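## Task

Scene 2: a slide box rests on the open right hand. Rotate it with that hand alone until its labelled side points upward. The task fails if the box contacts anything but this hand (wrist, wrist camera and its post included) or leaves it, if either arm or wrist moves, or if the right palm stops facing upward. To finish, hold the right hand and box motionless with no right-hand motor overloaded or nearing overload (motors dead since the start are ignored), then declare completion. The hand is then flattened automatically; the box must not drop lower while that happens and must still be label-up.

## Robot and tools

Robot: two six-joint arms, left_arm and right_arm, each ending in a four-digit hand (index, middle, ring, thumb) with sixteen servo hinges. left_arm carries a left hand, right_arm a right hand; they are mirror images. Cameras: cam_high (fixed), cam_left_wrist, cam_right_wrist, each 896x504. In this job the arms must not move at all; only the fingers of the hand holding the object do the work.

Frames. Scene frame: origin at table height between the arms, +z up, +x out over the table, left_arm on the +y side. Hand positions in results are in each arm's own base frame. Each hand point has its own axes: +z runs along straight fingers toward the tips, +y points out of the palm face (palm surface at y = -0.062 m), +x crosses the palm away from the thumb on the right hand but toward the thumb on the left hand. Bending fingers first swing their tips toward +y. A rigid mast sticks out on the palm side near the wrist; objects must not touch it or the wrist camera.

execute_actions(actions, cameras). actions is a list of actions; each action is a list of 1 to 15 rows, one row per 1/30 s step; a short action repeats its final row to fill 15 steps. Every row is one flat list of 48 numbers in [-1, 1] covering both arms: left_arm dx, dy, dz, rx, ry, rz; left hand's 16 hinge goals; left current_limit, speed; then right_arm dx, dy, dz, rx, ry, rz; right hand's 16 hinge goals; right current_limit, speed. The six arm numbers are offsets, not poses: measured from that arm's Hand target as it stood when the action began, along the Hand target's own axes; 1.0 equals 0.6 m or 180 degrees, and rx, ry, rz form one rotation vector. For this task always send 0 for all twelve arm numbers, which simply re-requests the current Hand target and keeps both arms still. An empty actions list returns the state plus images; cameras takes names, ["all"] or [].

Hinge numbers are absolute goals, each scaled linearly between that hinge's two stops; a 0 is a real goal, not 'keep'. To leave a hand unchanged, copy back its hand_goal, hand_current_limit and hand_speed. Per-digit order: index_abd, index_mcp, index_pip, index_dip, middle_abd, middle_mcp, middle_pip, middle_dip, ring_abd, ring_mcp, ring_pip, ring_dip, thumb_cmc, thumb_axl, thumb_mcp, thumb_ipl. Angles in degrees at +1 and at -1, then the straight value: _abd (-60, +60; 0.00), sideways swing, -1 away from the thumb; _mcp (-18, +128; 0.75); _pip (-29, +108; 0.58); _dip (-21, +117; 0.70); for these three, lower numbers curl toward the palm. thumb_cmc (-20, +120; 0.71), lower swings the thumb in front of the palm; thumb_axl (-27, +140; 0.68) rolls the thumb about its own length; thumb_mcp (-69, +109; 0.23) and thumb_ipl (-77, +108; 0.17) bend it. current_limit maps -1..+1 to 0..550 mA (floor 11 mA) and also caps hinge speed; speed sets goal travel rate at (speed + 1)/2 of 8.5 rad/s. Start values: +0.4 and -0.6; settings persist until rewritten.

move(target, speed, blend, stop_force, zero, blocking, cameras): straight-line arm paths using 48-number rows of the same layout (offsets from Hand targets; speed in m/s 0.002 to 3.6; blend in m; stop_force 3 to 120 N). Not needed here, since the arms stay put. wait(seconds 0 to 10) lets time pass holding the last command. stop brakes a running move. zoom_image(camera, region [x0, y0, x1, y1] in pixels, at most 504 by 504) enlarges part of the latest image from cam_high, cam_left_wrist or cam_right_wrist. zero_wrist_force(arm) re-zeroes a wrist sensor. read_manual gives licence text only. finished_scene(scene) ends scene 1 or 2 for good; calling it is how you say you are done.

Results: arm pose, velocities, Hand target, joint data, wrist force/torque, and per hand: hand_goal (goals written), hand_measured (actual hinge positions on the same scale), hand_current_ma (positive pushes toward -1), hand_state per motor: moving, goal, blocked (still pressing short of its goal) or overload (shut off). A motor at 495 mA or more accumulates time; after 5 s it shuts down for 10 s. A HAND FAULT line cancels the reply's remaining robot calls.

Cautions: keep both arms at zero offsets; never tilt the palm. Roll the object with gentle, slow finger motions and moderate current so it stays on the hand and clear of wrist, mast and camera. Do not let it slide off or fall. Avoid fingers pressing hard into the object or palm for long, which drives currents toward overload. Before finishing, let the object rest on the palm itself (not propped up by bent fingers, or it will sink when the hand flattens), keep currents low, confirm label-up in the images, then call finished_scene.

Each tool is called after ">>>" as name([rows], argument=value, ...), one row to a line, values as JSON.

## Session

>>> execute_actions(actions=[], cameras=["all"])

Scene clock: 0.00 s.
left_arm: end_effector_position=(+0.3021, +0.2960, +0.2472) hand_goal=(+0.000, +0.754, +0.576, +0.696, +0.000, +0.754, +0.576, +0.696, +0.000, +0.754, +0.576, +0.696, +0.714, +0.678, +0.226, +0.168) hand_measured=(+0.000, +0.754, +0.576, +0.696, +0.000, +0.754, +0.576, +0.696, +0.000, +0.754, +0.576, +0.696, +0.714, +0.678, +0.226, +0.168) hand_current_ma=(+0, +0, +0, +0, +0, +0, +0, +0, +0, +0, +0, +0, +0, +0, +0, +0) hand_state=(goal, goal, goal, goal, goal, goal, goal, goal, goal, goal, goal, goal, goal, goal, goal, goal) hand_current_limit=0.40 hand_speed=-0.60 end_effector_quat_wxyz=(+0.034, -0.298, +0.954, +0.009) | right_arm: end_effector_position=(+0.4615, +0.3934, +0.4281) hand_goal=(+0.000, +0.754, +0.576, +0.696, +0.000, +0.754, +0.576, +0.696, +0.000, +0.754, +0.576, +0.696, -0.104, +0.540, +0.162, +0.106) hand_measured=(+0.000, +0.762, +0.578, +0.696, +0.000, +0.770, +0.582, +0.698, +0.000, +0.772, +0.582, +0.698, -0.092, +0.542, +0.164, +0.108) hand_current_ma=(+0, +6, +0, +0, +0, +17, +3, +0, +0, +18, +3, +0, +9, +1, +1, +1) hand_state=(goal, goal, goal, goal, goal, goal, goal, goal, goal, goal, goal, goal, goal, goal, goal, goal) hand_current_limit=0.40 hand_speed=-0.60 end_effector_quat_wxyz=(+0.332, +0.276, +0.626, +0.649)
Joint positions: left_arm=[4.037 -1.396 -2.028 -1.222 1.547 -1.282] | right_arm=[0.41 -1.198 2.199 -4.208 -1.298 -0.04]
Joint velocities: within noise
Joint torques (N m): no reading
Wrist force (N): no reading
Wrist torque (N m): no reading
Wrist force, peak (N): no reading
Hand target: left_arm +0.3021, +0.2960, +0.2472; +0.034, -0.298, +0.954, +0.009 | right_arm +0.4615, +0.3934, +0.4281; +0.332, +0.276, +0.626, +0.649

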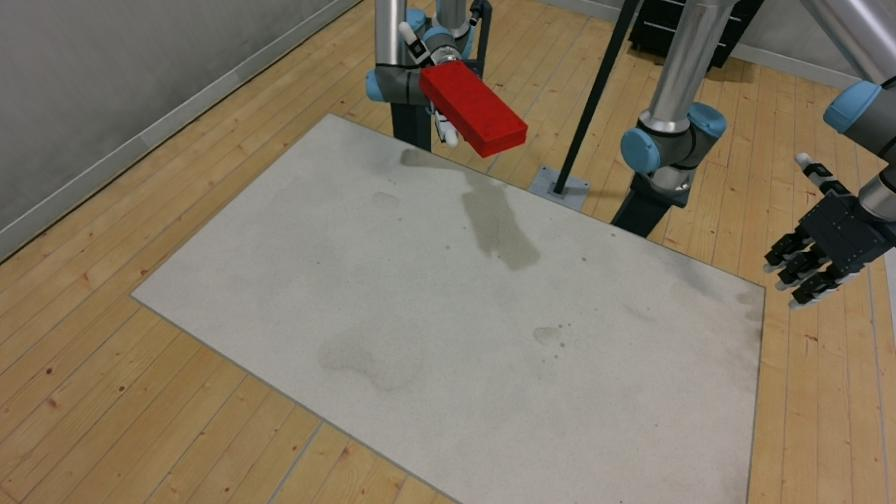

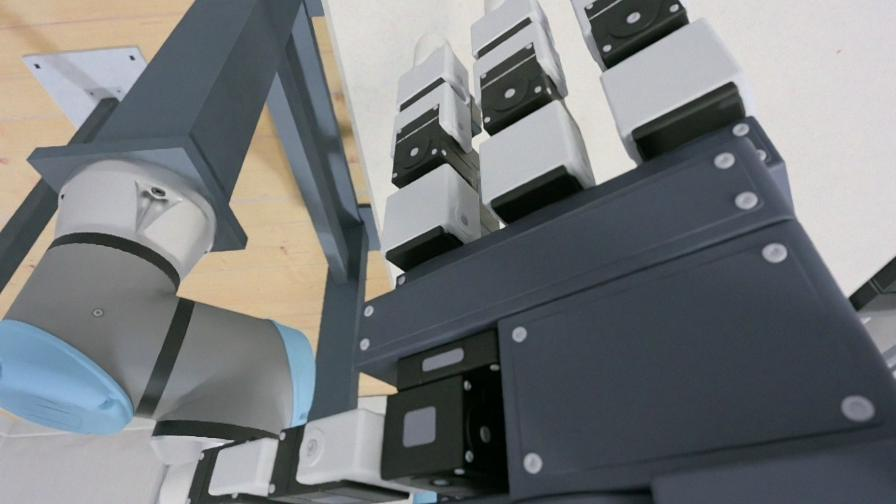

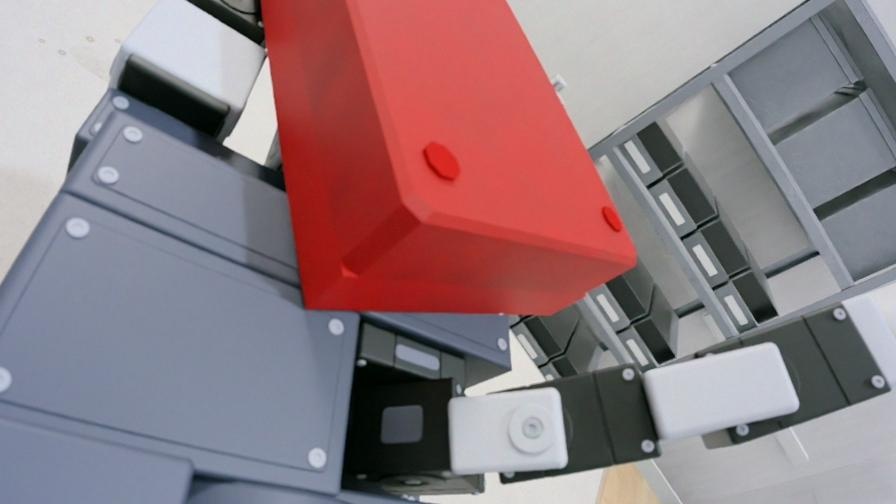

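>>> zoom_image(camera="cam_high", region=[370, 10, 570, 210])

>>> zoom_image(camera="cam_right_wrist", region=[200, 0, 700, 380])

Scaled by 2.520 from the camera's 896x504 image, which has a finer 1280x720 frame.

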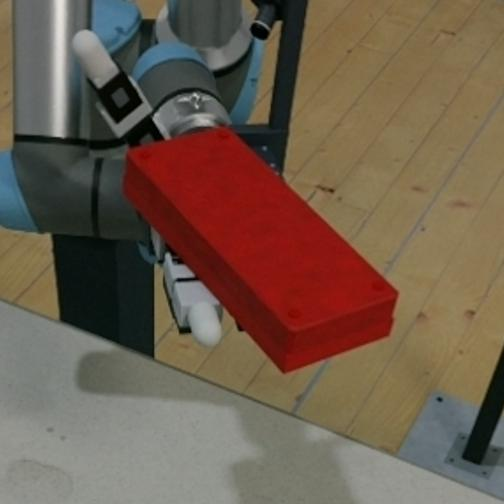

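Scaled by 1.008 from the camera's 896x504 image, which has a finer 1280x720 frame.

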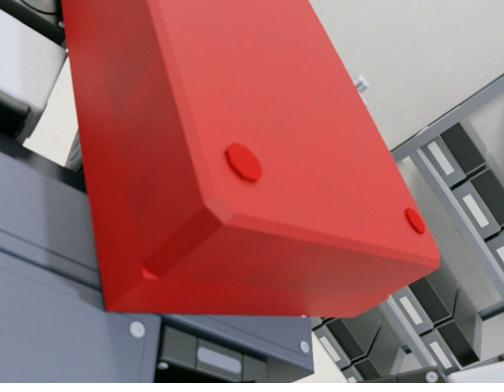

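>>> zoom_image(camera="cam_high", region=[410, 50, 540, 165])

>>> zoom_image(camera="cam_right_wrist", region=[240, 0, 660, 340])

Scaled by 3.877 from the camera's 896x504 image, which has a finer 1280x720 frame.

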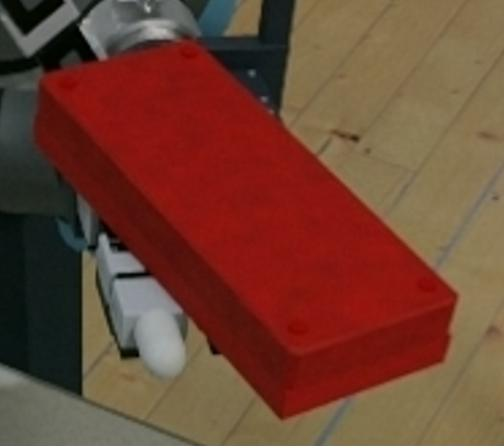

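Scaled by 1.200 from the camera's 896x504 image, which has a finer 1280x720 frame.

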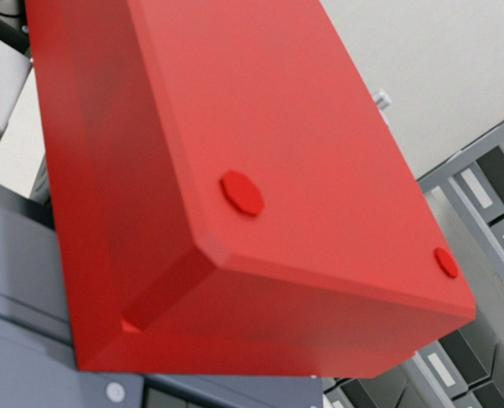

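>>> execute_actions([
  [[0,0,0,0,0,0,0,0.754,0.576,0.696,0,0.754,0.576,0.696,0,0.754,0.576,0.696,0.714,0.678,0.226,0.168,0.4,-0.6,0,0,0,0,0,0,0,0.754,0.576,0.696,0,0.754,0.576,0.696,0,0.754,0.576,0.696,0.429,0.678,0.05,-0.10,0.4,-0.90]],
  [[0,0,0,0,0,0,0,0.754,0.576,0.696,0,0.754,0.576,0.696,0,0.754,0.576,0.696,0.714,0.678,0.226,0.168,0.4,-0.6,0,0,0,0,0,0,0,0.754,0.576,0.696,0,0.754,0.576,0.696,0,0.754,0.576,0.696,0.429,0.678,0.0,-0.20,0.4,-0.90]],
  [[0,0,0,0,0,0,0,0.754,0.576,0.696,0,0.754,0.576,0.696,0,0.754,0.576,0.696,0.714,0.678,0.226,0.168,0.4,-0.6,0,0,0,0,0,0,0,0.754,0.576,0.696,0,0.754,0.576,0.696,0,0.754,0.576,0.696,0.429,0.678,-0.112,-0.481,0.4,-0.90]],
  [[0,0,0,0,0,0,0,0.754,0.576,0.696,0,0.754,0.576,0.696,0,0.754,0.576,0.696,0.714,0.678,0.226,0.168,0.4,-0.6,0,0,0,0,0,0,0,0.754,0.576,0.696,0,0.754,0.576,0.696,0,0.754,0.576,0.696,0.429,0.678,-0.112,-0.481,0.4,-0.90]],
  [[0,0,0,0,0,0,0,0.754,0.576,0.696,0,0.754,0.576,0.696,0,0.754,0.576,0.696,0.714,0.678,0.226,0.168,0.4,-0.6,0,0,0,0,0,0,0,0.754,0.576,0.696,0,0.754,0.576,0.696,0,0.754,0.576,0.696,0.429,0.678,-0.112,-0.481,0.4,-0.90]],
], cameras=["cam_high", "cam_right_wrist"])

>>> zoom_image(camera="cam_high", region=[370, 10, 570, 210])

Scene clock: 169.60 s.
left_arm: end_effector_position=(+0.3021, +0.2960, +0.2472) hand_goal=(+0.000, +0.754, +0.576, +0.696, +0.000, +0.754, +0.576, +0.696, +0.000, +0.754, +0.576, +0.696, +0.714, +0.678, +0.226, +0.168) hand_measured=(+0.000, +0.754, +0.576, +0.696, +0.000, +0.754, +0.576, +0.696, +0.000, +0.754, +0.576, +0.696, +0.714, +0.678, +0.224, +0.168) hand_current_ma=(+0, +0, +0, +0, +0, +0, +0, +0, +0, +0, +0, +0, +0, +0, +0, +0) hand_state=(goal, goal, goal, goal, goal, goal, goal, goal, goal, goal, goal, goal, goal, goal, goal, goal) hand_current_limit=0.40 hand_speed=-0.60 end_effector_quat_wxyz=(+0.034, -0.298, +0.954, +0.009) | right_arm: end_effector_position=(+0.4615, +0.3934, +0.4281) hand_goal=(+0.000, +0.754, +0.576, +0.696, +0.000, +0.754, +0.576, +0.696, +0.000, +0.754, +0.576, +0.696, +0.430, +0.678, -0.112, -0.480) hand_measured=(+0.000, +0.762, +0.578, +0.696, +0.000, +0.770, +0.582, +0.698, +0.000, +0.772, +0.582, +0.698, +0.434, +0.678, -0.110, -0.478) hand_current_ma=(+0, +6, +0, +0, +0, +17, +3, +0, +0, +18, +3, +0, +2, +0, +0, +1) hand_state=(goal, goal, goal, goal, goal, goal, goal, goal, goal, goal, goal, goal, goal, goal, goal, goal) hand_current_limit=0.40 hand_speed=-0.90 end_effector_quat_wxyz=(+0.332, +0.276, +0.626, +0.649)
Joint positions: left_arm=[4.037 -1.396 -2.028 -1.222 1.547 -1.282] | right_arm=[0.41 -1.198 2.199 -4.208 -1.298 -0.04]
Joint torques (N m): left_arm=[-1.68 19.62 32.06 4.62 0.55 -1.52] | right_arm=[8.88 -20.88 -4.57 -3.33 -1.25 -1.91]
Wrist force (N): left_arm=[0.0 0.0 -0.1] | right_arm=[0.0 -0.1 0.2]
Wrist torque (N m): left_arm=[0.01 0.00 0.00] | right_arm=[-0.01 -0.01 0.01]
Wrist force, peak (N): left_arm=[-0.2 0.6 0.1] | right_arm=[-0.5 0.3 0.5]
Hand target: left_arm +0.3021, +0.2960, +0.2472; +0.034, -0.298, +0.954, +0.009 | right_arm +0.4615, +0.3934, +0.4281; +0.332, +0.276, +0.626, +0.649
Off the commanded pose: left_arm 0.000 m, 0 deg | right_arm 0.000 m, 0 deg.
Step readings (end_effector_position of left_arm | right_arm):
0: (+0.3021, +0.2960, +0.2472) | (+0.4615, +0.3934, +0.4281)
1: (+0.3021, +0.2960, +0.2472) | (+0.4615, +0.3934, +0.4281)
2: (+0.3021, +0.2960, +0.2472) | (+0.4615, +0.3934, +0.4281)
4: (+0.3021, +0.2960, +0.2472) | (+0.4615, +0.3934, +0.4281)
8: (+0.3021, +0.2960, +0.2472) | (+0.4615, +0.3934, +0.4281)
15: (+0.3021, +0.2960, +0.2472) | (+0.4615, +0.3934, +0.4281)
16: (+0.3021, +0.2960, +0.2472) | (+0.4615, +0.3934, +0.4281)
17: (+0.3021, +0.2960, +0.2472) | (+0.4615, +0.3934, +0.4281)
19: (+0.3021, +0.2960, +0.2472) | (+0.4615, +0.3934, +0.4281)
23: (+0.3021, +0.2960, +0.2472) | (+0.4615, +0.3934, +0.4281)
30: (+0.3021, +0.2960, +0.2472) | (+0.4615, +0.3934, +0.4281)
31: (+0.3021, +0.2960, +0.2472) | (+0.4615, +0.3934, +0.4281)
32: (+0.3021, +0.2960, +0.2472) | (+0.4615, +0.3934, +0.4281)
34: (+0.3021, +0.2960, +0.2472) | (+0.4615, +0.3934, +0.4281)
38: (+0.3021, +0.2960, +0.2472) | (+0.4615, +0.3934, +0.4281)
45: (+0.3021, +0.2960, +0.2472) | (+0.4615, +0.3934, +0.4281)
46: (+0.3021, +0.2960, +0.2472) | (+0.4615, +0.3934, +0.4281)
47: (+0.3021, +0.2960, +0.2472) | (+0.4615, +0.3934, +0.4281)
49: (+0.3021, +0.2960, +0.2472) | (+0.4615, +0.3934, +0.4281)
53: (+0.3021, +0.2960, +0.2472) | (+0.4615, +0.3934, +0.4281)
60: (+0.3021, +0.2960, +0.2472) | (+0.4615, +0.3934, +0.4281)
61: (+0.3021, +0.2960, +0.2472) | (+0.4615, +0.3934, +0.4281)
62: (+0.3021, +0.2960, +0.2472) | (+0.4615, +0.3934, +0.4281)
64: (+0.3021, +0.2960, +0.2472) | (+0.4615, +0.3934, +0.4281)
68: (+0.3021, +0.2960, +0.2472) | (+0.4615, +0.3934, +0.4281)
75: (+0.3021, +0.2960, +0.2472) | (+0.4615, +0.3934, +0.4281)
Images, in order (width x height): cam_high 896x504, cam_right_wrist 896x504.

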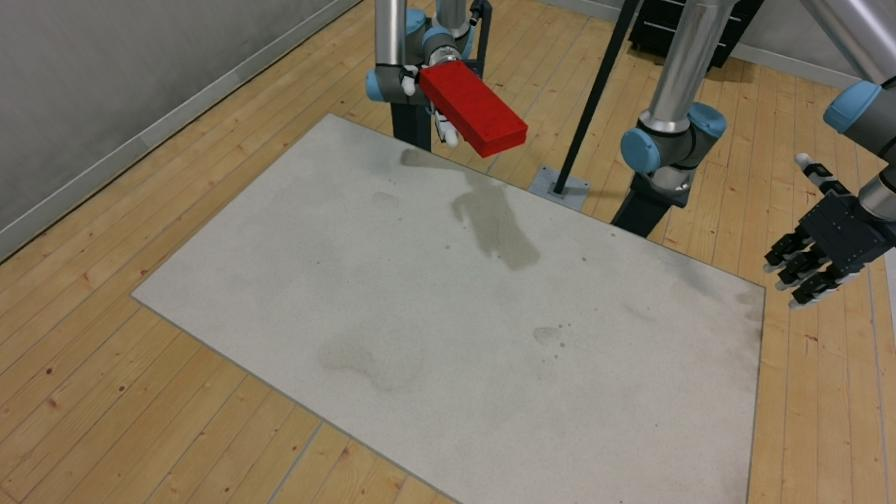

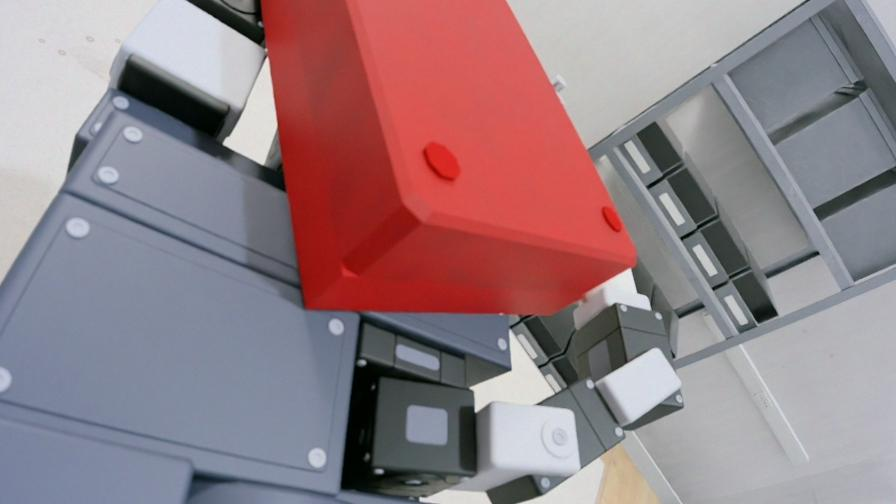

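Scaled by 2.520 from the camera's 896x504 image, which has a finer 1280x720 frame.

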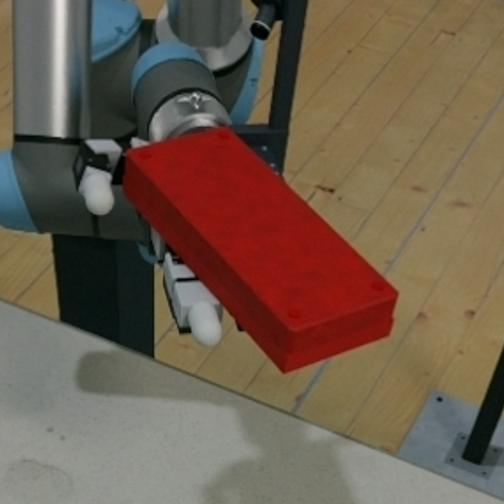

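>>> execute_actions([
  [[0,0,0,0,0,0,0,0.754,0.576,0.696,0,0.754,0.576,0.696,0,0.754,0.576,0.696,0.714,0.678,0.226,0.168,0.4,-0.6,0,0,0,0,0,0,0,0.754,0.576,0.696,0,0.754,0.576,0.696,0,0.754,0.576,0.696,0.286,0.678,-0.28,-0.32,0.4,-0.94]],
  [[0,0,0,0,0,0,0,0.754,0.576,0.696,0,0.754,0.576,0.696,0,0.754,0.576,0.696,0.714,0.678,0.226,0.168,0.4,-0.6,0,0,0,0,0,0,0,0.754,0.576,0.696,0,0.754,0.576,0.696,0,0.754,0.576,0.696,0.143,0.678,-0.449,-0.157,0.4,-0.94]],
  [[0,0,0,0,0,0,0,0.754,0.576,0.696,0,0.754,0.576,0.696,0,0.754,0.576,0.696,0.714,0.678,0.226,0.168,0.4,-0.6,0,0,0,0,0,0,0,0.754,0.576,0.696,0,0.754,0.576,0.696,0,0.754,0.576,0.696,0.143,0.678,-0.449,-0.157,0.4,-0.94]],
  [[0,0,0,0,0,0,0,0.754,0.576,0.696,0,0.754,0.576,0.696,0,0.754,0.576,0.696,0.714,0.678,0.226,0.168,0.4,-0.6,0,0,0,0,0,0,0,0.754,0.576,0.696,0,0.754,0.576,0.696,0,0.754,0.576,0.696,0.143,0.678,-0.449,-0.157,0.4,-0.94]],
], cameras=["cam_high", "cam_right_wrist"])

>>> zoom_image(camera="cam_high", region=[370, 10, 570, 210])

Scene clock: 181.50 s.
left_arm: end_effector_position=(+0.3021, +0.2960, +0.2472) hand_goal=(+0.000, +0.754, +0.576, +0.696, +0.000, +0.754, +0.576, +0.696, +0.000, +0.754, +0.576, +0.696, +0.714, +0.678, +0.226, +0.168) hand_measured=(+0.000, +0.754, +0.576, +0.696, +0.000, +0.754, +0.576, +0.696, +0.000, +0.754, +0.576, +0.696, +0.714, +0.678, +0.224, +0.168) hand_current_ma=(+0, +0, +0, +0, +0, +0, +0, +0, +0, +0, +0, +0, +0, +0, +0, +0) hand_state=(goal, goal, goal, goal, goal, goal, goal, goal, goal, goal, goal, goal, goal, goal, goal, goal) hand_current_limit=0.40 hand_speed=-0.60 end_effector_quat_wxyz=(+0.034, -0.298, +0.954, +0.009) | right_arm: end_effector_position=(+0.4615, +0.3934, +0.4281) hand_goal=(+0.000, +0.754, +0.576, +0.696, +0.000, +0.754, +0.576, +0.696, +0.000, +0.754, +0.576, +0.696, +0.144, +0.678, -0.448, -0.156) hand_measured=(+0.000, +0.762, +0.578, +0.696, +0.000, +0.772, +0.582, +0.698, +0.000, +0.772, +0.582, +0.698, +0.158, +0.680, -0.446, -0.160) hand_current_ma=(+0, +6, +0, +0, +0, +18, +3, +0, +0, +18, +3, +0, +13, +1, +1, -2) hand_state=(goal, goal, goal, goal, goal, goal, goal, goal, goal, goal, goal, goal, goal, goal, goal, goal) hand_current_limit=0.40 hand_speed=-0.94 end_effector_quat_wxyz=(+0.332, +0.276, +0.626, +0.649)
Joint positions: left_arm=[4.037 -1.396 -2.028 -1.222 1.547 -1.282] | right_arm=[0.41 -1.198 2.199 -4.208 -1.298 -0.04]
Joint torques (N m): left_arm=[-0.87 18.98 31.35 4.65 0.6 -1.5] | right_arm=[8.58 -21.01 -5.62 -3.1 -1.19 -1.68]
Wrist force (N): left_arm=[-0.1 0.1 0.1] | right_arm=[-0.3 0.1 0.1]
Wrist torque (N m): left_arm=[0.00 0.01 -0.01] | right_arm=[0.03 0.04 -0.04]
Wrist force, peak (N): left_arm=[-0.4 0.3 -0.1] | right_arm=[-0.2 0.1 0.6]
Hand target: left_arm +0.3021, +0.2960, +0.2472; +0.034, -0.298, +0.954, +0.009 | right_arm +0.4615, +0.3934, +0.4281; +0.332, +0.276, +0.626, +0.649
Off the commanded pose: left_arm 0.000 m, 0 deg | right_arm 0.000 m, 0 deg.
Step readings (end_effector_position of left_arm | right_arm):
0: (+0.3021, +0.2960, +0.2472) | (+0.4615, +0.3934, +0.4281)
1: (+0.3021, +0.2960, +0.2472) | (+0.4615, +0.3934, +0.4281)
2: (+0.3021, +0.2960, +0.2472) | (+0.4615, +0.3934, +0.4281)
4: (+0.3021, +0.2960, +0.2472) | (+0.4615, +0.3934, +0.4281)
8: (+0.3021, +0.2960, +0.2472) | (+0.4615, +0.3934, +0.4281)
15: (+0.3021, +0.2960, +0.2472) | (+0.4615, +0.3934, +0.4281)
16: (+0.3021, +0.2960, +0.2472) | (+0.4615, +0.3934, +0.4281)
17: (+0.3021, +0.2960, +0.2472) | (+0.4615, +0.3934, +0.4281)
19: (+0.3021, +0.2960, +0.2472) | (+0.4615, +0.3934, +0.4281)
23: (+0.3021, +0.2960, +0.2472) | (+0.4615, +0.3934, +0.4281)
30: (+0.3021, +0.2960, +0.2472) | (+0.4615, +0.3934, +0.4281)
31: (+0.3021, +0.2960, +0.2472) | (+0.4615, +0.3934, +0.4281)
32: (+0.3021, +0.2960, +0.2472) | (+0.4615, +0.3934, +0.4281)
34: (+0.3021, +0.2960, +0.2472) | (+0.4615, +0.3934, +0.4281)
38: (+0.3021, +0.2960, +0.2472) | (+0.4615, +0.3934, +0.4281)
45: (+0.3021, +0.2960, +0.2472) | (+0.4615, +0.3934, +0.4281)
46: (+0.3021, +0.2960, +0.2472) | (+0.4615, +0.3934, +0.4281)
47: (+0.3021, +0.2960, +0.2472) | (+0.4615, +0.3934, +0.4281)
49: (+0.3021, +0.2960, +0.2472) | (+0.4615, +0.3934, +0.4281)
53: (+0.3021, +0.2960, +0.2472) | (+0.4615, +0.3934, +0.4281)
60: (+0.3021, +0.2960, +0.2472) | (+0.4615, +0.3934, +0.4281)
Images, in order (width x height): cam_high 896x504, cam_right_wrist 896x504.

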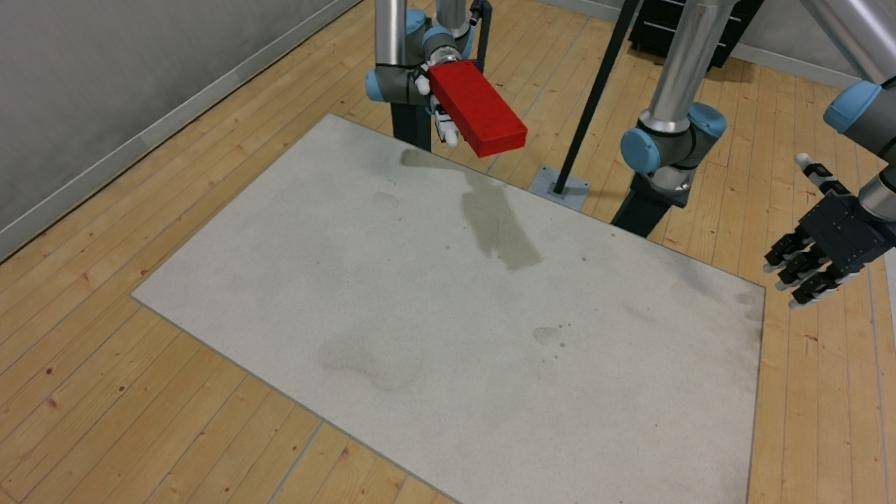

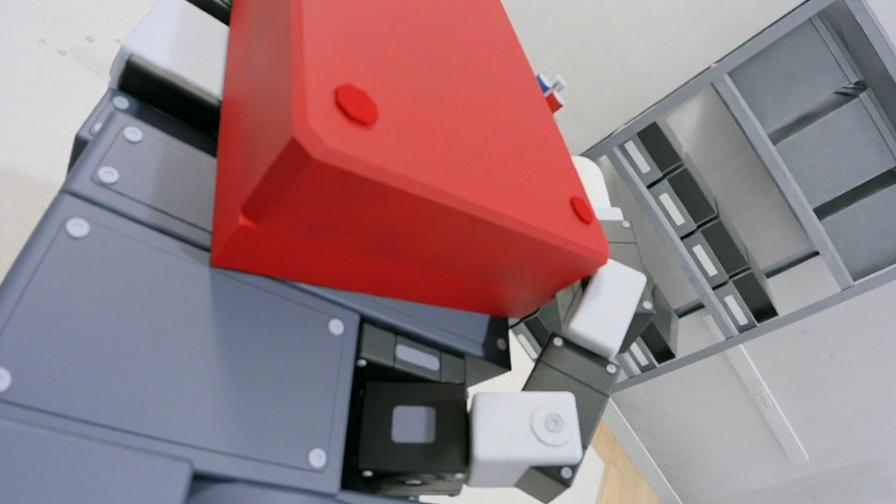

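Scaled by 2.520 from the camera's 896x504 image, which has a finer 1280x720 frame.

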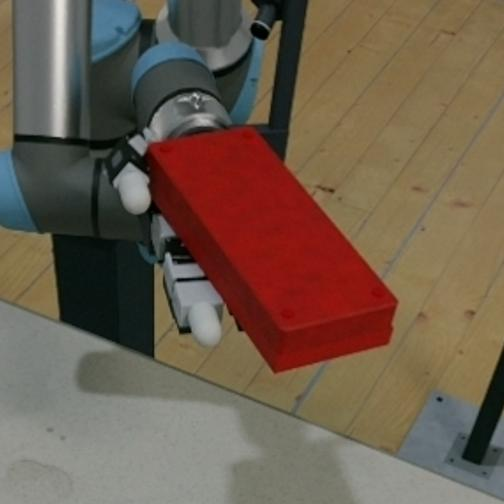

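>>> execute_actions([
  [[0,0,0,0,0,0,0,0.754,0.576,0.696,0,0.754,0.576,0.696,0,0.754,0.576,0.696,0.714,0.678,0.226,0.168,0.4,-0.6,0,0,0,0,0,0,0,0.754,0.576,0.696,0,0.754,0.576,0.696,0,0.754,0.576,0.696,0.08,0.678,-0.53,-0.08,0.4,-0.95]],
  [[0,0,0,0,0,0,0,0.754,0.576,0.696,0,0.754,0.576,0.696,0,0.754,0.576,0.696,0.714,0.678,0.226,0.168,0.4,-0.6,0,0,0,0,0,0,0,0.754,0.576,0.696,0,0.754,0.576,0.696,0,0.754,0.576,0.696,0.0,0.678,-0.618,0.005,0.4,-0.95]],
  [[0,0,0,0,0,0,0,0.754,0.576,0.696,0,0.754,0.576,0.696,0,0.754,0.576,0.696,0.714,0.678,0.226,0.168,0.4,-0.6,0,0,0,0,0,0,0,0.754,0.576,0.696,0,0.754,0.576,0.696,0,0.754,0.576,0.696,-0.08,0.678,-0.70,0.08,0.4,-0.95]],
  [[0,0,0,0,0,0,0,0.754,0.576,0.696,0,0.754,0.576,0.696,0,0.754,0.576,0.696,0.714,0.678,0.226,0.168,0.4,-0.6,0,0,0,0,0,0,0,0.754,0.576,0.696,0,0.754,0.576,0.696,0,0.754,0.576,0.696,-0.143,0.678,-0.76,0.14,0.4,-0.95]],
  [[0,0,0,0,0,0,0,0.754,0.576,0.696,0,0.754,0.576,0.696,0,0.754,0.576,0.696,0.714,0.678,0.226,0.168,0.4,-0.6,0,0,0,0,0,0,0,0.754,0.576,0.696,0,0.754,0.576,0.696,0,0.754,0.576,0.696,-0.143,0.678,-0.76,0.14,0.4,-0.95]],
], cameras=["cam_high", "cam_right_wrist"])

>>> zoom_image(camera="cam_high", region=[370, 10, 570, 210])

Scene clock: 204.57 s.
left_arm: end_effector_position=(+0.3021, +0.2960, +0.2472) hand_goal=(+0.000, +0.754, +0.576, +0.696, +0.000, +0.754, +0.576, +0.696, +0.000, +0.754, +0.576, +0.696, +0.714, +0.678, +0.226, +0.168) hand_measured=(+0.000, +0.754, +0.576, +0.696, +0.000, +0.754, +0.576, +0.696, +0.000, +0.754, +0.576, +0.696, +0.714, +0.678, +0.224, +0.168) hand_current_ma=(+0, +0, +0, +0, +0, +0, +0, +0, +0, +0, +0, +0, +0, +0, +0, +0) hand_state=(goal, goal, goal, goal, goal, goal, goal, goal, goal, goal, goal, goal, goal, goal, goal, goal) hand_current_limit=0.40 hand_speed=-0.60 end_effector_quat_wxyz=(+0.034, -0.298, +0.954, +0.009) | right_arm: end_effector_position=(+0.4615, +0.3934, +0.4281) hand_goal=(+0.000, +0.754, +0.576, +0.696, +0.000, +0.754, +0.576, +0.696, +0.000, +0.754, +0.576, +0.696, -0.142, +0.678, -0.760, +0.140) hand_measured=(+0.000, +0.762, +0.578, +0.696, +0.000, +0.772, +0.584, +0.698, +0.000, +0.772, +0.584, +0.698, -0.136, +0.680, -0.756, +0.136) hand_current_ma=(+0, +6, +0, +0, +0, +20, +4, +0, +0, +21, +4, +0, +3, +1, +2, -3) hand_state=(goal, goal, goal, goal, goal, goal, goal, goal, goal, goal, goal, goal, goal, goal, goal, goal) hand_current_limit=0.40 hand_speed=-0.95 end_effector_quat_wxyz=(+0.332, +0.276, +0.626, +0.649)
Joint positions: left_arm=[4.037 -1.396 -2.028 -1.222 1.547 -1.282] | right_arm=[0.41 -1.198 2.199 -4.208 -1.298 -0.04]
Joint torques (N m): left_arm=[-0.37 19.13 31.3 4.66 0.59 -1.65] | right_arm=[8.42 -21.29 -5.21 -2.23 -1.2 -1.5]
Wrist force (N): left_arm=[0.2 0.3 0.0] | right_arm=[0.0 0.2 0.0]
Wrist torque (N m): left_arm=[0.03 -0.03 0.01] | right_arm=[0.07 0.00 -0.04]
Wrist force, peak (N): left_arm=[0.0 0.5 -0.2] | right_arm=[0.0 0.2 0.7]
Hand target: left_arm +0.3021, +0.2960, +0.2472; +0.034, -0.298, +0.954, +0.009 | right_arm +0.4615, +0.3934, +0.4281; +0.332, +0.276, +0.626, +0.649
Off the commanded pose: left_arm 0.000 m, 0 deg | right_arm 0.000 m, 0 deg.
Step readings (end_effector_position of left_arm | right_arm):
0: (+0.3021, +0.2960, +0.2472) | (+0.4615, +0.3934, +0.4281)
1: (+0.3021, +0.2960, +0.2472) | (+0.4615, +0.3934, +0.4281)
2: (+0.3021, +0.2960, +0.2472) | (+0.4615, +0.3934, +0.4281)
4: (+0.3021, +0.2960, +0.2472) | (+0.4615, +0.3934, +0.4281)
8: (+0.3021, +0.2960, +0.2472) | (+0.4615, +0.3934, +0.4281)
15: (+0.3021, +0.2960, +0.2472) | (+0.4615, +0.3934, +0.4281)
16: (+0.3021, +0.2960, +0.2472) | (+0.4615, +0.3934, +0.4281)
17: (+0.3021, +0.2960, +0.2472) | (+0.4615, +0.3934, +0.4281)
19: (+0.3021, +0.2960, +0.2472) | (+0.4615, +0.3934, +0.4281)
23: (+0.3021, +0.2960, +0.2472) | (+0.4615, +0.3934, +0.4281)
30: (+0.3021, +0.2960, +0.2472) | (+0.4615, +0.3934, +0.4281)
31: (+0.3021, +0.2960, +0.2472) | (+0.4615, +0.3934, +0.4281)
32: (+0.3021, +0.2960, +0.2472) | (+0.4615, +0.3934, +0.4281)
34: (+0.3021, +0.2960, +0.2472) | (+0.4615, +0.3934, +0.4281)
38: (+0.3021, +0.2960, +0.2472) | (+0.4615, +0.3934, +0.4281)
45: (+0.3021, +0.2960, +0.2472) | (+0.4615, +0.3934, +0.4281)
46: (+0.3021, +0.2960, +0.2472) | (+0.4615, +0.3934, +0.4281)
47: (+0.3021, +0.2960, +0.2472) | (+0.4615, +0.3934, +0.4281)
49: (+0.3021, +0.2960, +0.2472) | (+0.4615, +0.3934, +0.4281)
53: (+0.3021, +0.2960, +0.2472) | (+0.4615, +0.3934, +0.4281)
60: (+0.3021, +0.2960, +0.2472) | (+0.4615, +0.3934, +0.4281)
61: (+0.3021, +0.2960, +0.2472) | (+0.4615, +0.3934, +0.4281)
62: (+0.3021, +0.2960, +0.2472) | (+0.4615, +0.3934, +0.4281)
64: (+0.3021, +0.2960, +0.2472) | (+0.4615, +0.3934, +0.4281)
68: (+0.3021, +0.2960, +0.2472) | (+0.4615, +0.3934, +0.4281)
75: (+0.3021, +0.2960, +0.2472) | (+0.4615, +0.3934, +0.4281)
Images, in order (width x height): cam_high 896x504, cam_right_wrist 896x504.

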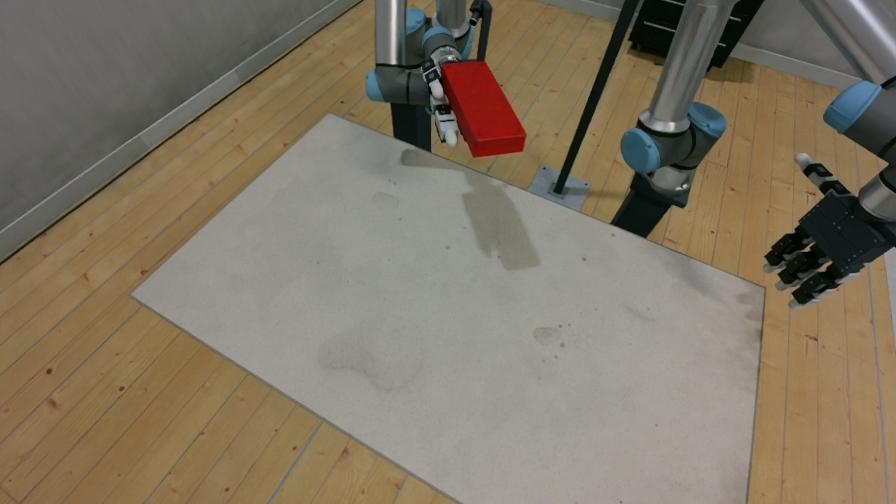

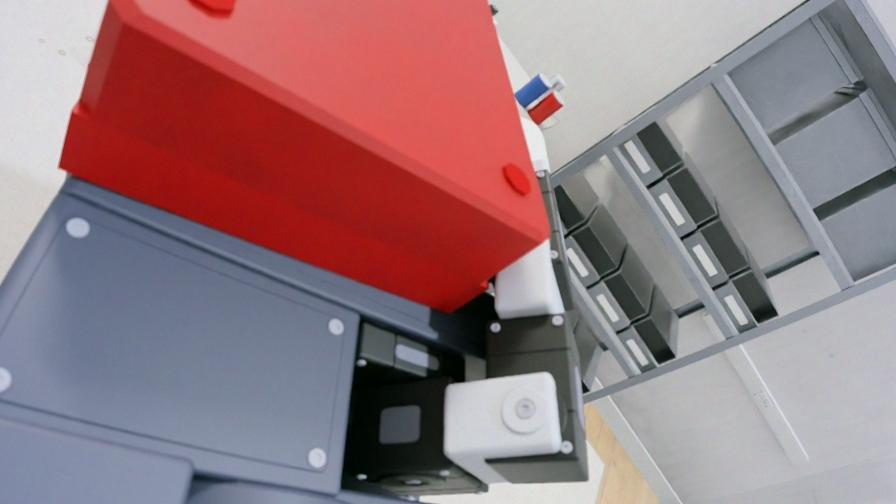

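Scaled by 2.520 from the camera's 896x504 image, which has a finer 1280x720 frame.

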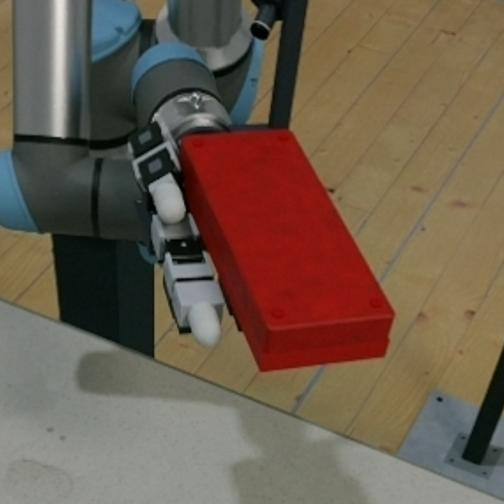

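>>> execute_actions([
  [[0,0,0,0,0,0,0,0.754,0.576,0.696,0,0.754,0.576,0.696,0,0.754,0.576,0.696,0.714,0.678,0.226,0.168,0.4,-0.6,0,0,0,0,0,0,0,0.754,0.576,0.696,0,0.754,0.576,0.696,0,0.66,0.68,0.696,-0.05,0.678,-0.76,0.14,0.4,-0.955]],
  [[0,0,0,0,0,0,0,0.754,0.576,0.696,0,0.754,0.576,0.696,0,0.754,0.576,0.696,0.714,0.678,0.226,0.168,0.4,-0.6,0,0,0,0,0,0,0,0.754,0.576,0.696,0,0.754,0.576,0.696,0,0.56,0.79,0.696,0.04,0.678,-0.76,0.14,0.4,-0.955]],
  [[0,0,0,0,0,0,0,0.754,0.576,0.696,0,0.754,0.576,0.696,0,0.754,0.576,0.696,0.714,0.678,0.226,0.168,0.4,-0.6,0,0,0,0,0,0,0,0.754,0.576,0.696,0,0.754,0.576,0.696,0,0.47,0.87,0.696,0.08,0.678,-0.76,0.14,0.4,-0.955]],
  [[0,0,0,0,0,0,0,0.754,0.576,0.696,0,0.754,0.576,0.696,0,0.754,0.576,0.696,0.714,0.678,0.226,0.168,0.4,-0.6,0,0,0,0,0,0,0,0.754,0.576,0.696,0,0.754,0.576,0.696,0,0.47,0.87,0.696,0.08,0.678,-0.76,0.14,0.4,-0.955]],
], cameras=["cam_high", "cam_right_wrist"])

>>> zoom_image(camera="cam_high", region=[370, 10, 570, 210])

Scene clock: 251.77 s.
left_arm: end_effector_position=(+0.3021, +0.2960, +0.2472) hand_goal=(+0.000, +0.754, +0.576, +0.696, +0.000, +0.754, +0.576, +0.696, +0.000, +0.754, +0.576, +0.696, +0.714, +0.678, +0.226, +0.168) hand_measured=(+0.000, +0.754, +0.576, +0.696, +0.000, +0.754, +0.576, +0.696, +0.000, +0.754, +0.576, +0.696, +0.714, +0.678, +0.224, +0.168) hand_current_ma=(+0, +0, +0, +0, +0, +0, +0, +0, +0, +0, +0, +0, +0, +0, +0, +0) hand_state=(goal, goal, goal, goal, goal, goal, goal, goal, goal, goal, goal, goal, goal, goal, goal, goal) hand_current_limit=0.40 hand_speed=-0.60 end_effector_quat_wxyz=(+0.034, -0.298, +0.954, +0.009) | right_arm: end_effector_position=(+0.4615, +0.3934, +0.4281) hand_goal=(+0.000, +0.754, +0.576, +0.696, +0.000, +0.754, +0.576, +0.696, +0.000, +0.470, +0.870, +0.696, +0.080, +0.678, -0.760, +0.140) hand_measured=(+0.000, +0.762, +0.578, +0.696, +0.000, +0.776, +0.586, +0.698, +0.000, +0.528, +0.876, +0.698, -0.028, +0.662, -0.722, +0.136) hand_current_ma=(+0, +6, +0, +0, +0, +27, +7, +1, +0, +115, +2, +0, -287, -21, +82, -2) hand_state=(goal, goal, goal, goal, goal, blocked, goal, goal, goal, blocked, goal, goal, blocked, goal, blocked, goal) hand_current_limit=0.40 hand_speed=-0.95 end_effector_quat_wxyz=(+0.332, +0.276, +0.626, +0.649)
Joint positions: left_arm=[4.037 -1.396 -2.028 -1.222 1.547 -1.282] | right_arm=[0.41 -1.198 2.199 -4.208 -1.298 -0.04]
Joint torques (N m): left_arm=[-0.48 19.66 31.5 4.67 0.9 -1.94] | right_arm=[7.7 -21.73 -5.31 -1.34 -0.64 -0.73]
Wrist force (N): left_arm=[0.1 0.1 0.0] | right_arm=[0.1 0.1 0.3]
Wrist torque (N m): left_arm=[0.01 -0.02 0.01] | right_arm=[0.01 -0.01 -0.02]
Wrist force, peak (N): left_arm=[-0.2 0.5 -0.3] | right_arm=[-0.2 0.4 0.5]
Hand target: left_arm +0.3021, +0.2960, +0.2472; +0.034, -0.298, +0.954, +0.009 | right_arm +0.4615, +0.3934, +0.4281; +0.332, +0.276, +0.626, +0.649
Off the commanded pose: left_arm 0.000 m, 0 deg | right_arm 0.000 m, 0 deg.
Step readings (end_effector_position of left_arm | right_arm):
0: (+0.3021, +0.2960, +0.2472) | (+0.4615, +0.3934, +0.4281)
1: (+0.3021, +0.2960, +0.2472) | (+0.4615, +0.3934, +0.4281)
2: (+0.3021, +0.2960, +0.2472) | (+0.4615, +0.3934, +0.4281)
4: (+0.3021, +0.2960, +0.2472) | (+0.4615, +0.3934, +0.4281)
8: (+0.3021, +0.2960, +0.2472) | (+0.4615, +0.3934, +0.4281)
15: (+0.3021, +0.2960, +0.2472) | (+0.4615, +0.3934, +0.4281)
16: (+0.3021, +0.2960, +0.2472) | (+0.4615, +0.3934, +0.4281)
17: (+0.3021, +0.2960, +0.2472) | (+0.4615, +0.3934, +0.4281)
19: (+0.3021, +0.2960, +0.2472) | (+0.4615, +0.3934, +0.4281)
23: (+0.3021, +0.2960, +0.2472) | (+0.4615, +0.3934, +0.4281)
30: (+0.3021, +0.2960, +0.2472) | (+0.4615, +0.3934, +0.4281)
31: (+0.3021, +0.2960, +0.2472) | (+0.4615, +0.3934, +0.4281)
32: (+0.3021, +0.2960, +0.2472) | (+0.4615, +0.3934, +0.4281)
34: (+0.3021, +0.2960, +0.2472) | (+0.4615, +0.3934, +0.4281)
38: (+0.3021, +0.2960, +0.2472) | (+0.4615, +0.3934, +0.4281)
45: (+0.3021, +0.2960, +0.2472) | (+0.4615, +0.3934, +0.4281)
46: (+0.3021, +0.2960, +0.2472) | (+0.4615, +0.3934, +0.4281)
47: (+0.3021, +0.2960, +0.2472) | (+0.4615, +0.3934, +0.4281)
49: (+0.3021, +0.2960, +0.2472) | (+0.4615, +0.3934, +0.4281)
53: (+0.3021, +0.2960, +0.2472) | (+0.4615, +0.3934, +0.4281)
60: (+0.3021, +0.2960, +0.2472) | (+0.4615, +0.3934, +0.4281)
Images, in order (width x height): cam_high 896x504, cam_right_wrist 896x504.

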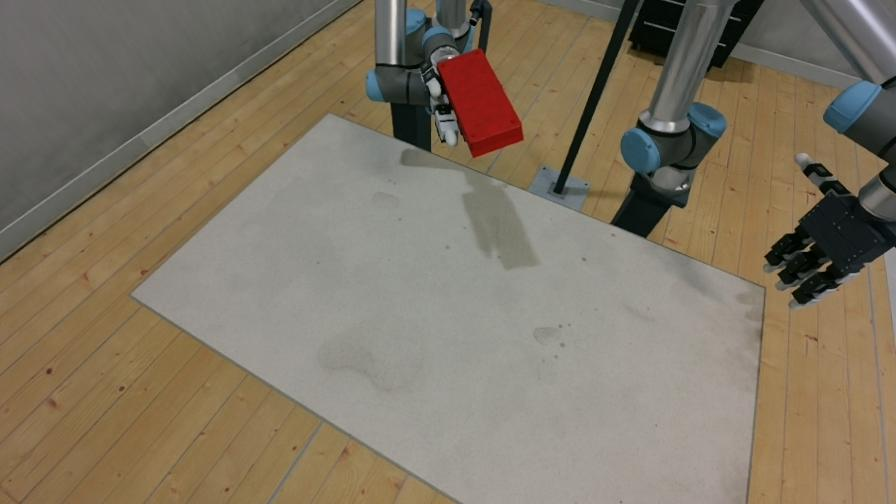

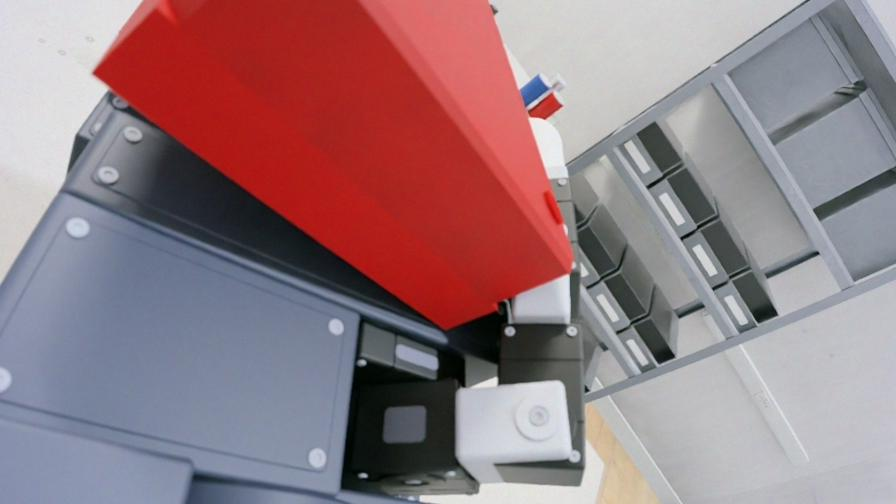

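Scaled by 2.520 from the camera's 896x504 image, which has a finer 1280x720 frame.

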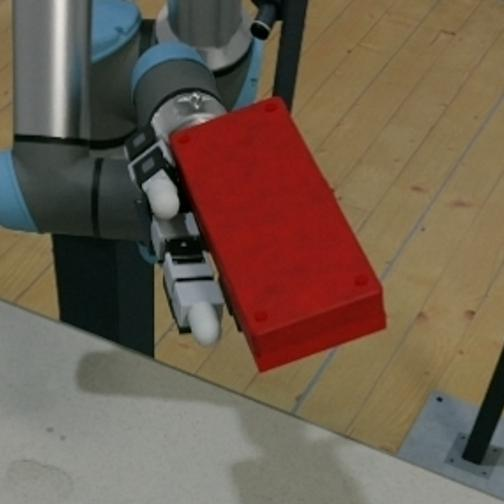

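>>> execute_actions([
  [[0,0,0,0,0,0,0,0.754,0.576,0.696,0,0.754,0.576,0.696,0,0.754,0.576,0.696,0.714,0.678,0.226,0.168,0.4,-0.6,0,0,0,0,0,0,0,0.754,0.576,0.696,0,0.754,0.576,0.696,0,0.47,0.87,0.696,-0.028,0.678,-0.70,0.10,0.4,-0.96]],
  [[0,0,0,0,0,0,0,0.754,0.576,0.696,0,0.754,0.576,0.696,0,0.754,0.576,0.696,0.714,0.678,0.226,0.168,0.4,-0.6,0,0,0,0,0,0,0,0.754,0.576,0.696,0,0.754,0.576,0.696,0,0.47,0.87,0.696,-0.01,0.678,-0.63,0.02,0.4,-0.96]],
  [[0,0,0,0,0,0,0,0.754,0.576,0.696,0,0.754,0.576,0.696,0,0.754,0.576,0.696,0.714,0.678,0.226,0.168,0.4,-0.6,0,0,0,0,0,0,0,0.754,0.576,0.696,0,0.754,0.576,0.696,0,0.47,0.87,0.696,0.06,0.678,-0.60,0.0,0.4,-0.96]],
  [[0,0,0,0,0,0,0,0.754,0.576,0.696,0,0.754,0.576,0.696,0,0.754,0.576,0.696,0.714,0.678,0.226,0.168,0.4,-0.6,0,0,0,0,0,0,0,0.754,0.576,0.696,0,0.754,0.576,0.696,0,0.47,0.87,0.696,0.06,0.678,-0.60,0.0,0.4,-0.96]],
], cameras=["cam_high", "cam_right_wrist"])

>>> zoom_image(camera="cam_high", region=[370, 10, 570, 210])

Scene clock: 280.37 s.
left_arm: end_effector_position=(+0.3021, +0.2960, +0.2472) hand_goal=(+0.000, +0.754, +0.576, +0.696, +0.000, +0.754, +0.576, +0.696, +0.000, +0.754, +0.576, +0.696, +0.714, +0.678, +0.226, +0.168) hand_measured=(+0.000, +0.754, +0.576, +0.696, +0.000, +0.754, +0.576, +0.696, +0.000, +0.754, +0.576, +0.696, +0.714, +0.678, +0.224, +0.168) hand_current_ma=(+0, +0, +0, +0, +0, +0, +0, +0, +0, +0, +0, +0, +0, +0, +0, +0) hand_state=(goal, goal, goal, goal, goal, goal, goal, goal, goal, goal, goal, goal, goal, goal, goal, goal) hand_current_limit=0.40 hand_speed=-0.60 end_effector_quat_wxyz=(+0.034, -0.298, +0.954, +0.009) | right_arm: end_effector_position=(+0.4615, +0.3934, +0.4281) hand_goal=(+0.000, +0.754, +0.576, +0.696, +0.000, +0.754, +0.576, +0.696, +0.000, +0.470, +0.870, +0.696, +0.060, +0.678, -0.600, +0.000) hand_measured=(+0.000, +0.762, +0.578, +0.696, +0.000, +0.776, +0.586, +0.698, +0.000, +0.526, +0.876, +0.698, +0.060, +0.678, -0.610, +0.002) hand_current_ma=(+0, +6, +0, +0, +0, +27, +7, +1, +0, +114, +2, +0, +0, +0, -9, +0) hand_state=(goal, goal, goal, goal, goal, blocked, goal, goal, goal, blocked, goal, goal, goal, goal, goal, goal) hand_current_limit=0.40 hand_speed=-0.96 end_effector_quat_wxyz=(+0.332, +0.276, +0.626, +0.649)
Joint positions: left_arm=[4.037 -1.396 -2.028 -1.222 1.547 -1.282] | right_arm=[0.41 -1.198 2.199 -4.208 -1.298 -0.04]
Joint torques (N m): left_arm=[-0.8 19.75 31.11 4.67 0.92 -1.83] | right_arm=[7.93 -22.55 -5.3 -1.01 -0.31 -0.38]
Wrist force (N): left_arm=[-0.3 0.2 -0.1] | right_arm=[0.0 0.4 0.4]
Wrist torque (N m): left_arm=[0.02 0.03 -0.03] | right_arm=[0.05 -0.01 -0.03]
Wrist force, peak (N): left_arm=[0.2 0.5 -0.3] | right_arm=[-0.1 -0.1 0.7]
Hand target: left_arm +0.3021, +0.2960, +0.2472; +0.034, -0.298, +0.954, +0.009 | right_arm +0.4615, +0.3934, +0.4281; +0.332, +0.276, +0.626, +0.649
Off the commanded pose: left_arm 0.000 m, 0 deg | right_arm 0.000 m, 0 deg.
Step readings (end_effector_position of left_arm | right_arm):
0: (+0.3021, +0.2960, +0.2472) | (+0.4615, +0.3934, +0.4281)
1: (+0.3021, +0.2960, +0.2472) | (+0.4615, +0.3934, +0.4281)
2: (+0.3021, +0.2960, +0.2472) | (+0.4615, +0.3934, +0.4281)
4: (+0.3021, +0.2960, +0.2472) | (+0.4615, +0.3934, +0.4281)
8: (+0.3021, +0.2960, +0.2472) | (+0.4615, +0.3934, +0.4281)
15: (+0.3021, +0.2960, +0.2472) | (+0.4615, +0.3934, +0.4281)
16: (+0.3021, +0.2960, +0.2472) | (+0.4615, +0.3934, +0.4281)
17: (+0.3021, +0.2960, +0.2472) | (+0.4615, +0.3934, +0.4281)
19: (+0.3021, +0.2960, +0.2472) | (+0.4615, +0.3934, +0.4281)
23: (+0.3021, +0.2960, +0.2472) | (+0.4615, +0.3934, +0.4281)
30: (+0.3021, +0.2960, +0.2472) | (+0.4615, +0.3934, +0.4281)
31: (+0.3021, +0.2960, +0.2472) | (+0.4615, +0.3934, +0.4281)
32: (+0.3021, +0.2960, +0.2472) | (+0.4615, +0.3934, +0.4281)
34: (+0.3021, +0.2960, +0.2472) | (+0.4615, +0.3934, +0.4281)
38: (+0.3021, +0.2960, +0.2472) | (+0.4615, +0.3934, +0.4281)
45: (+0.3021, +0.2960, +0.2472) | (+0.4615, +0.3934, +0.4281)
46: (+0.3021, +0.2960, +0.2472) | (+0.4615, +0.3934, +0.4281)
47: (+0.3021, +0.2960, +0.2472) | (+0.4615, +0.3934, +0.4281)
49: (+0.3021, +0.2960, +0.2472) | (+0.4615, +0.3934, +0.4281)
53: (+0.3021, +0.2960, +0.2472) | (+0.4615, +0.3934, +0.4281)
60: (+0.3021, +0.2960, +0.2472) | (+0.4615, +0.3934, +0.4281)
Images, in order (width x height): cam_high 896x504, cam_right_wrist 896x504.

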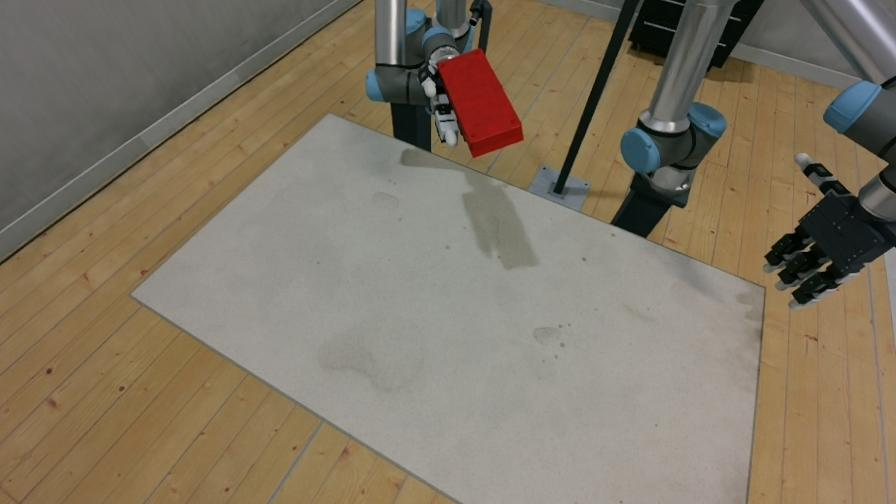

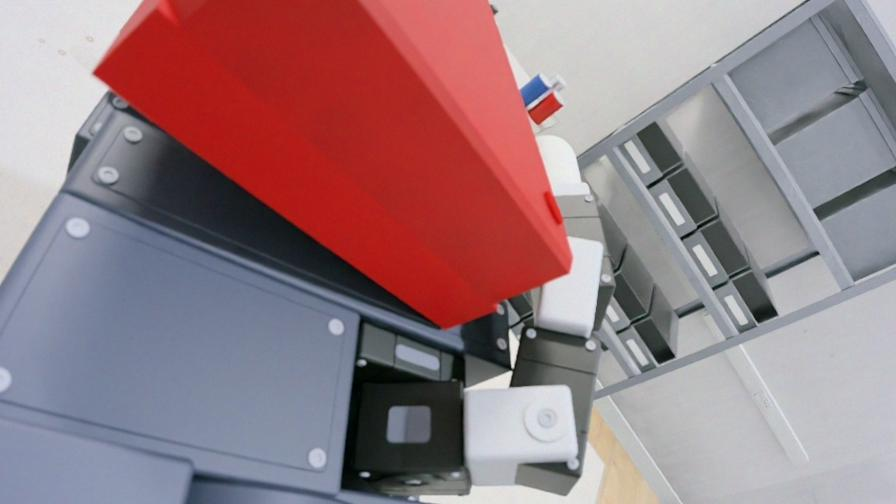

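Scaled by 2.520 from the camera's 896x504 image, which has a finer 1280x720 frame.

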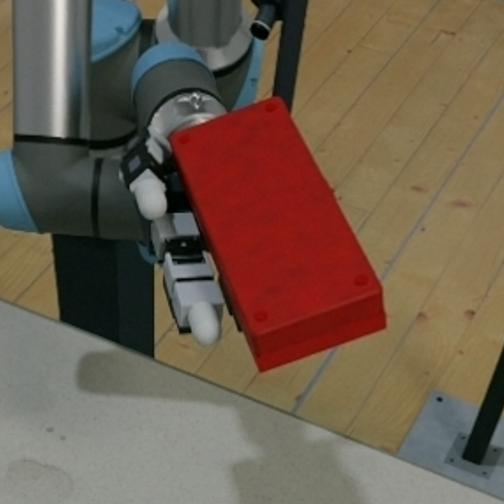

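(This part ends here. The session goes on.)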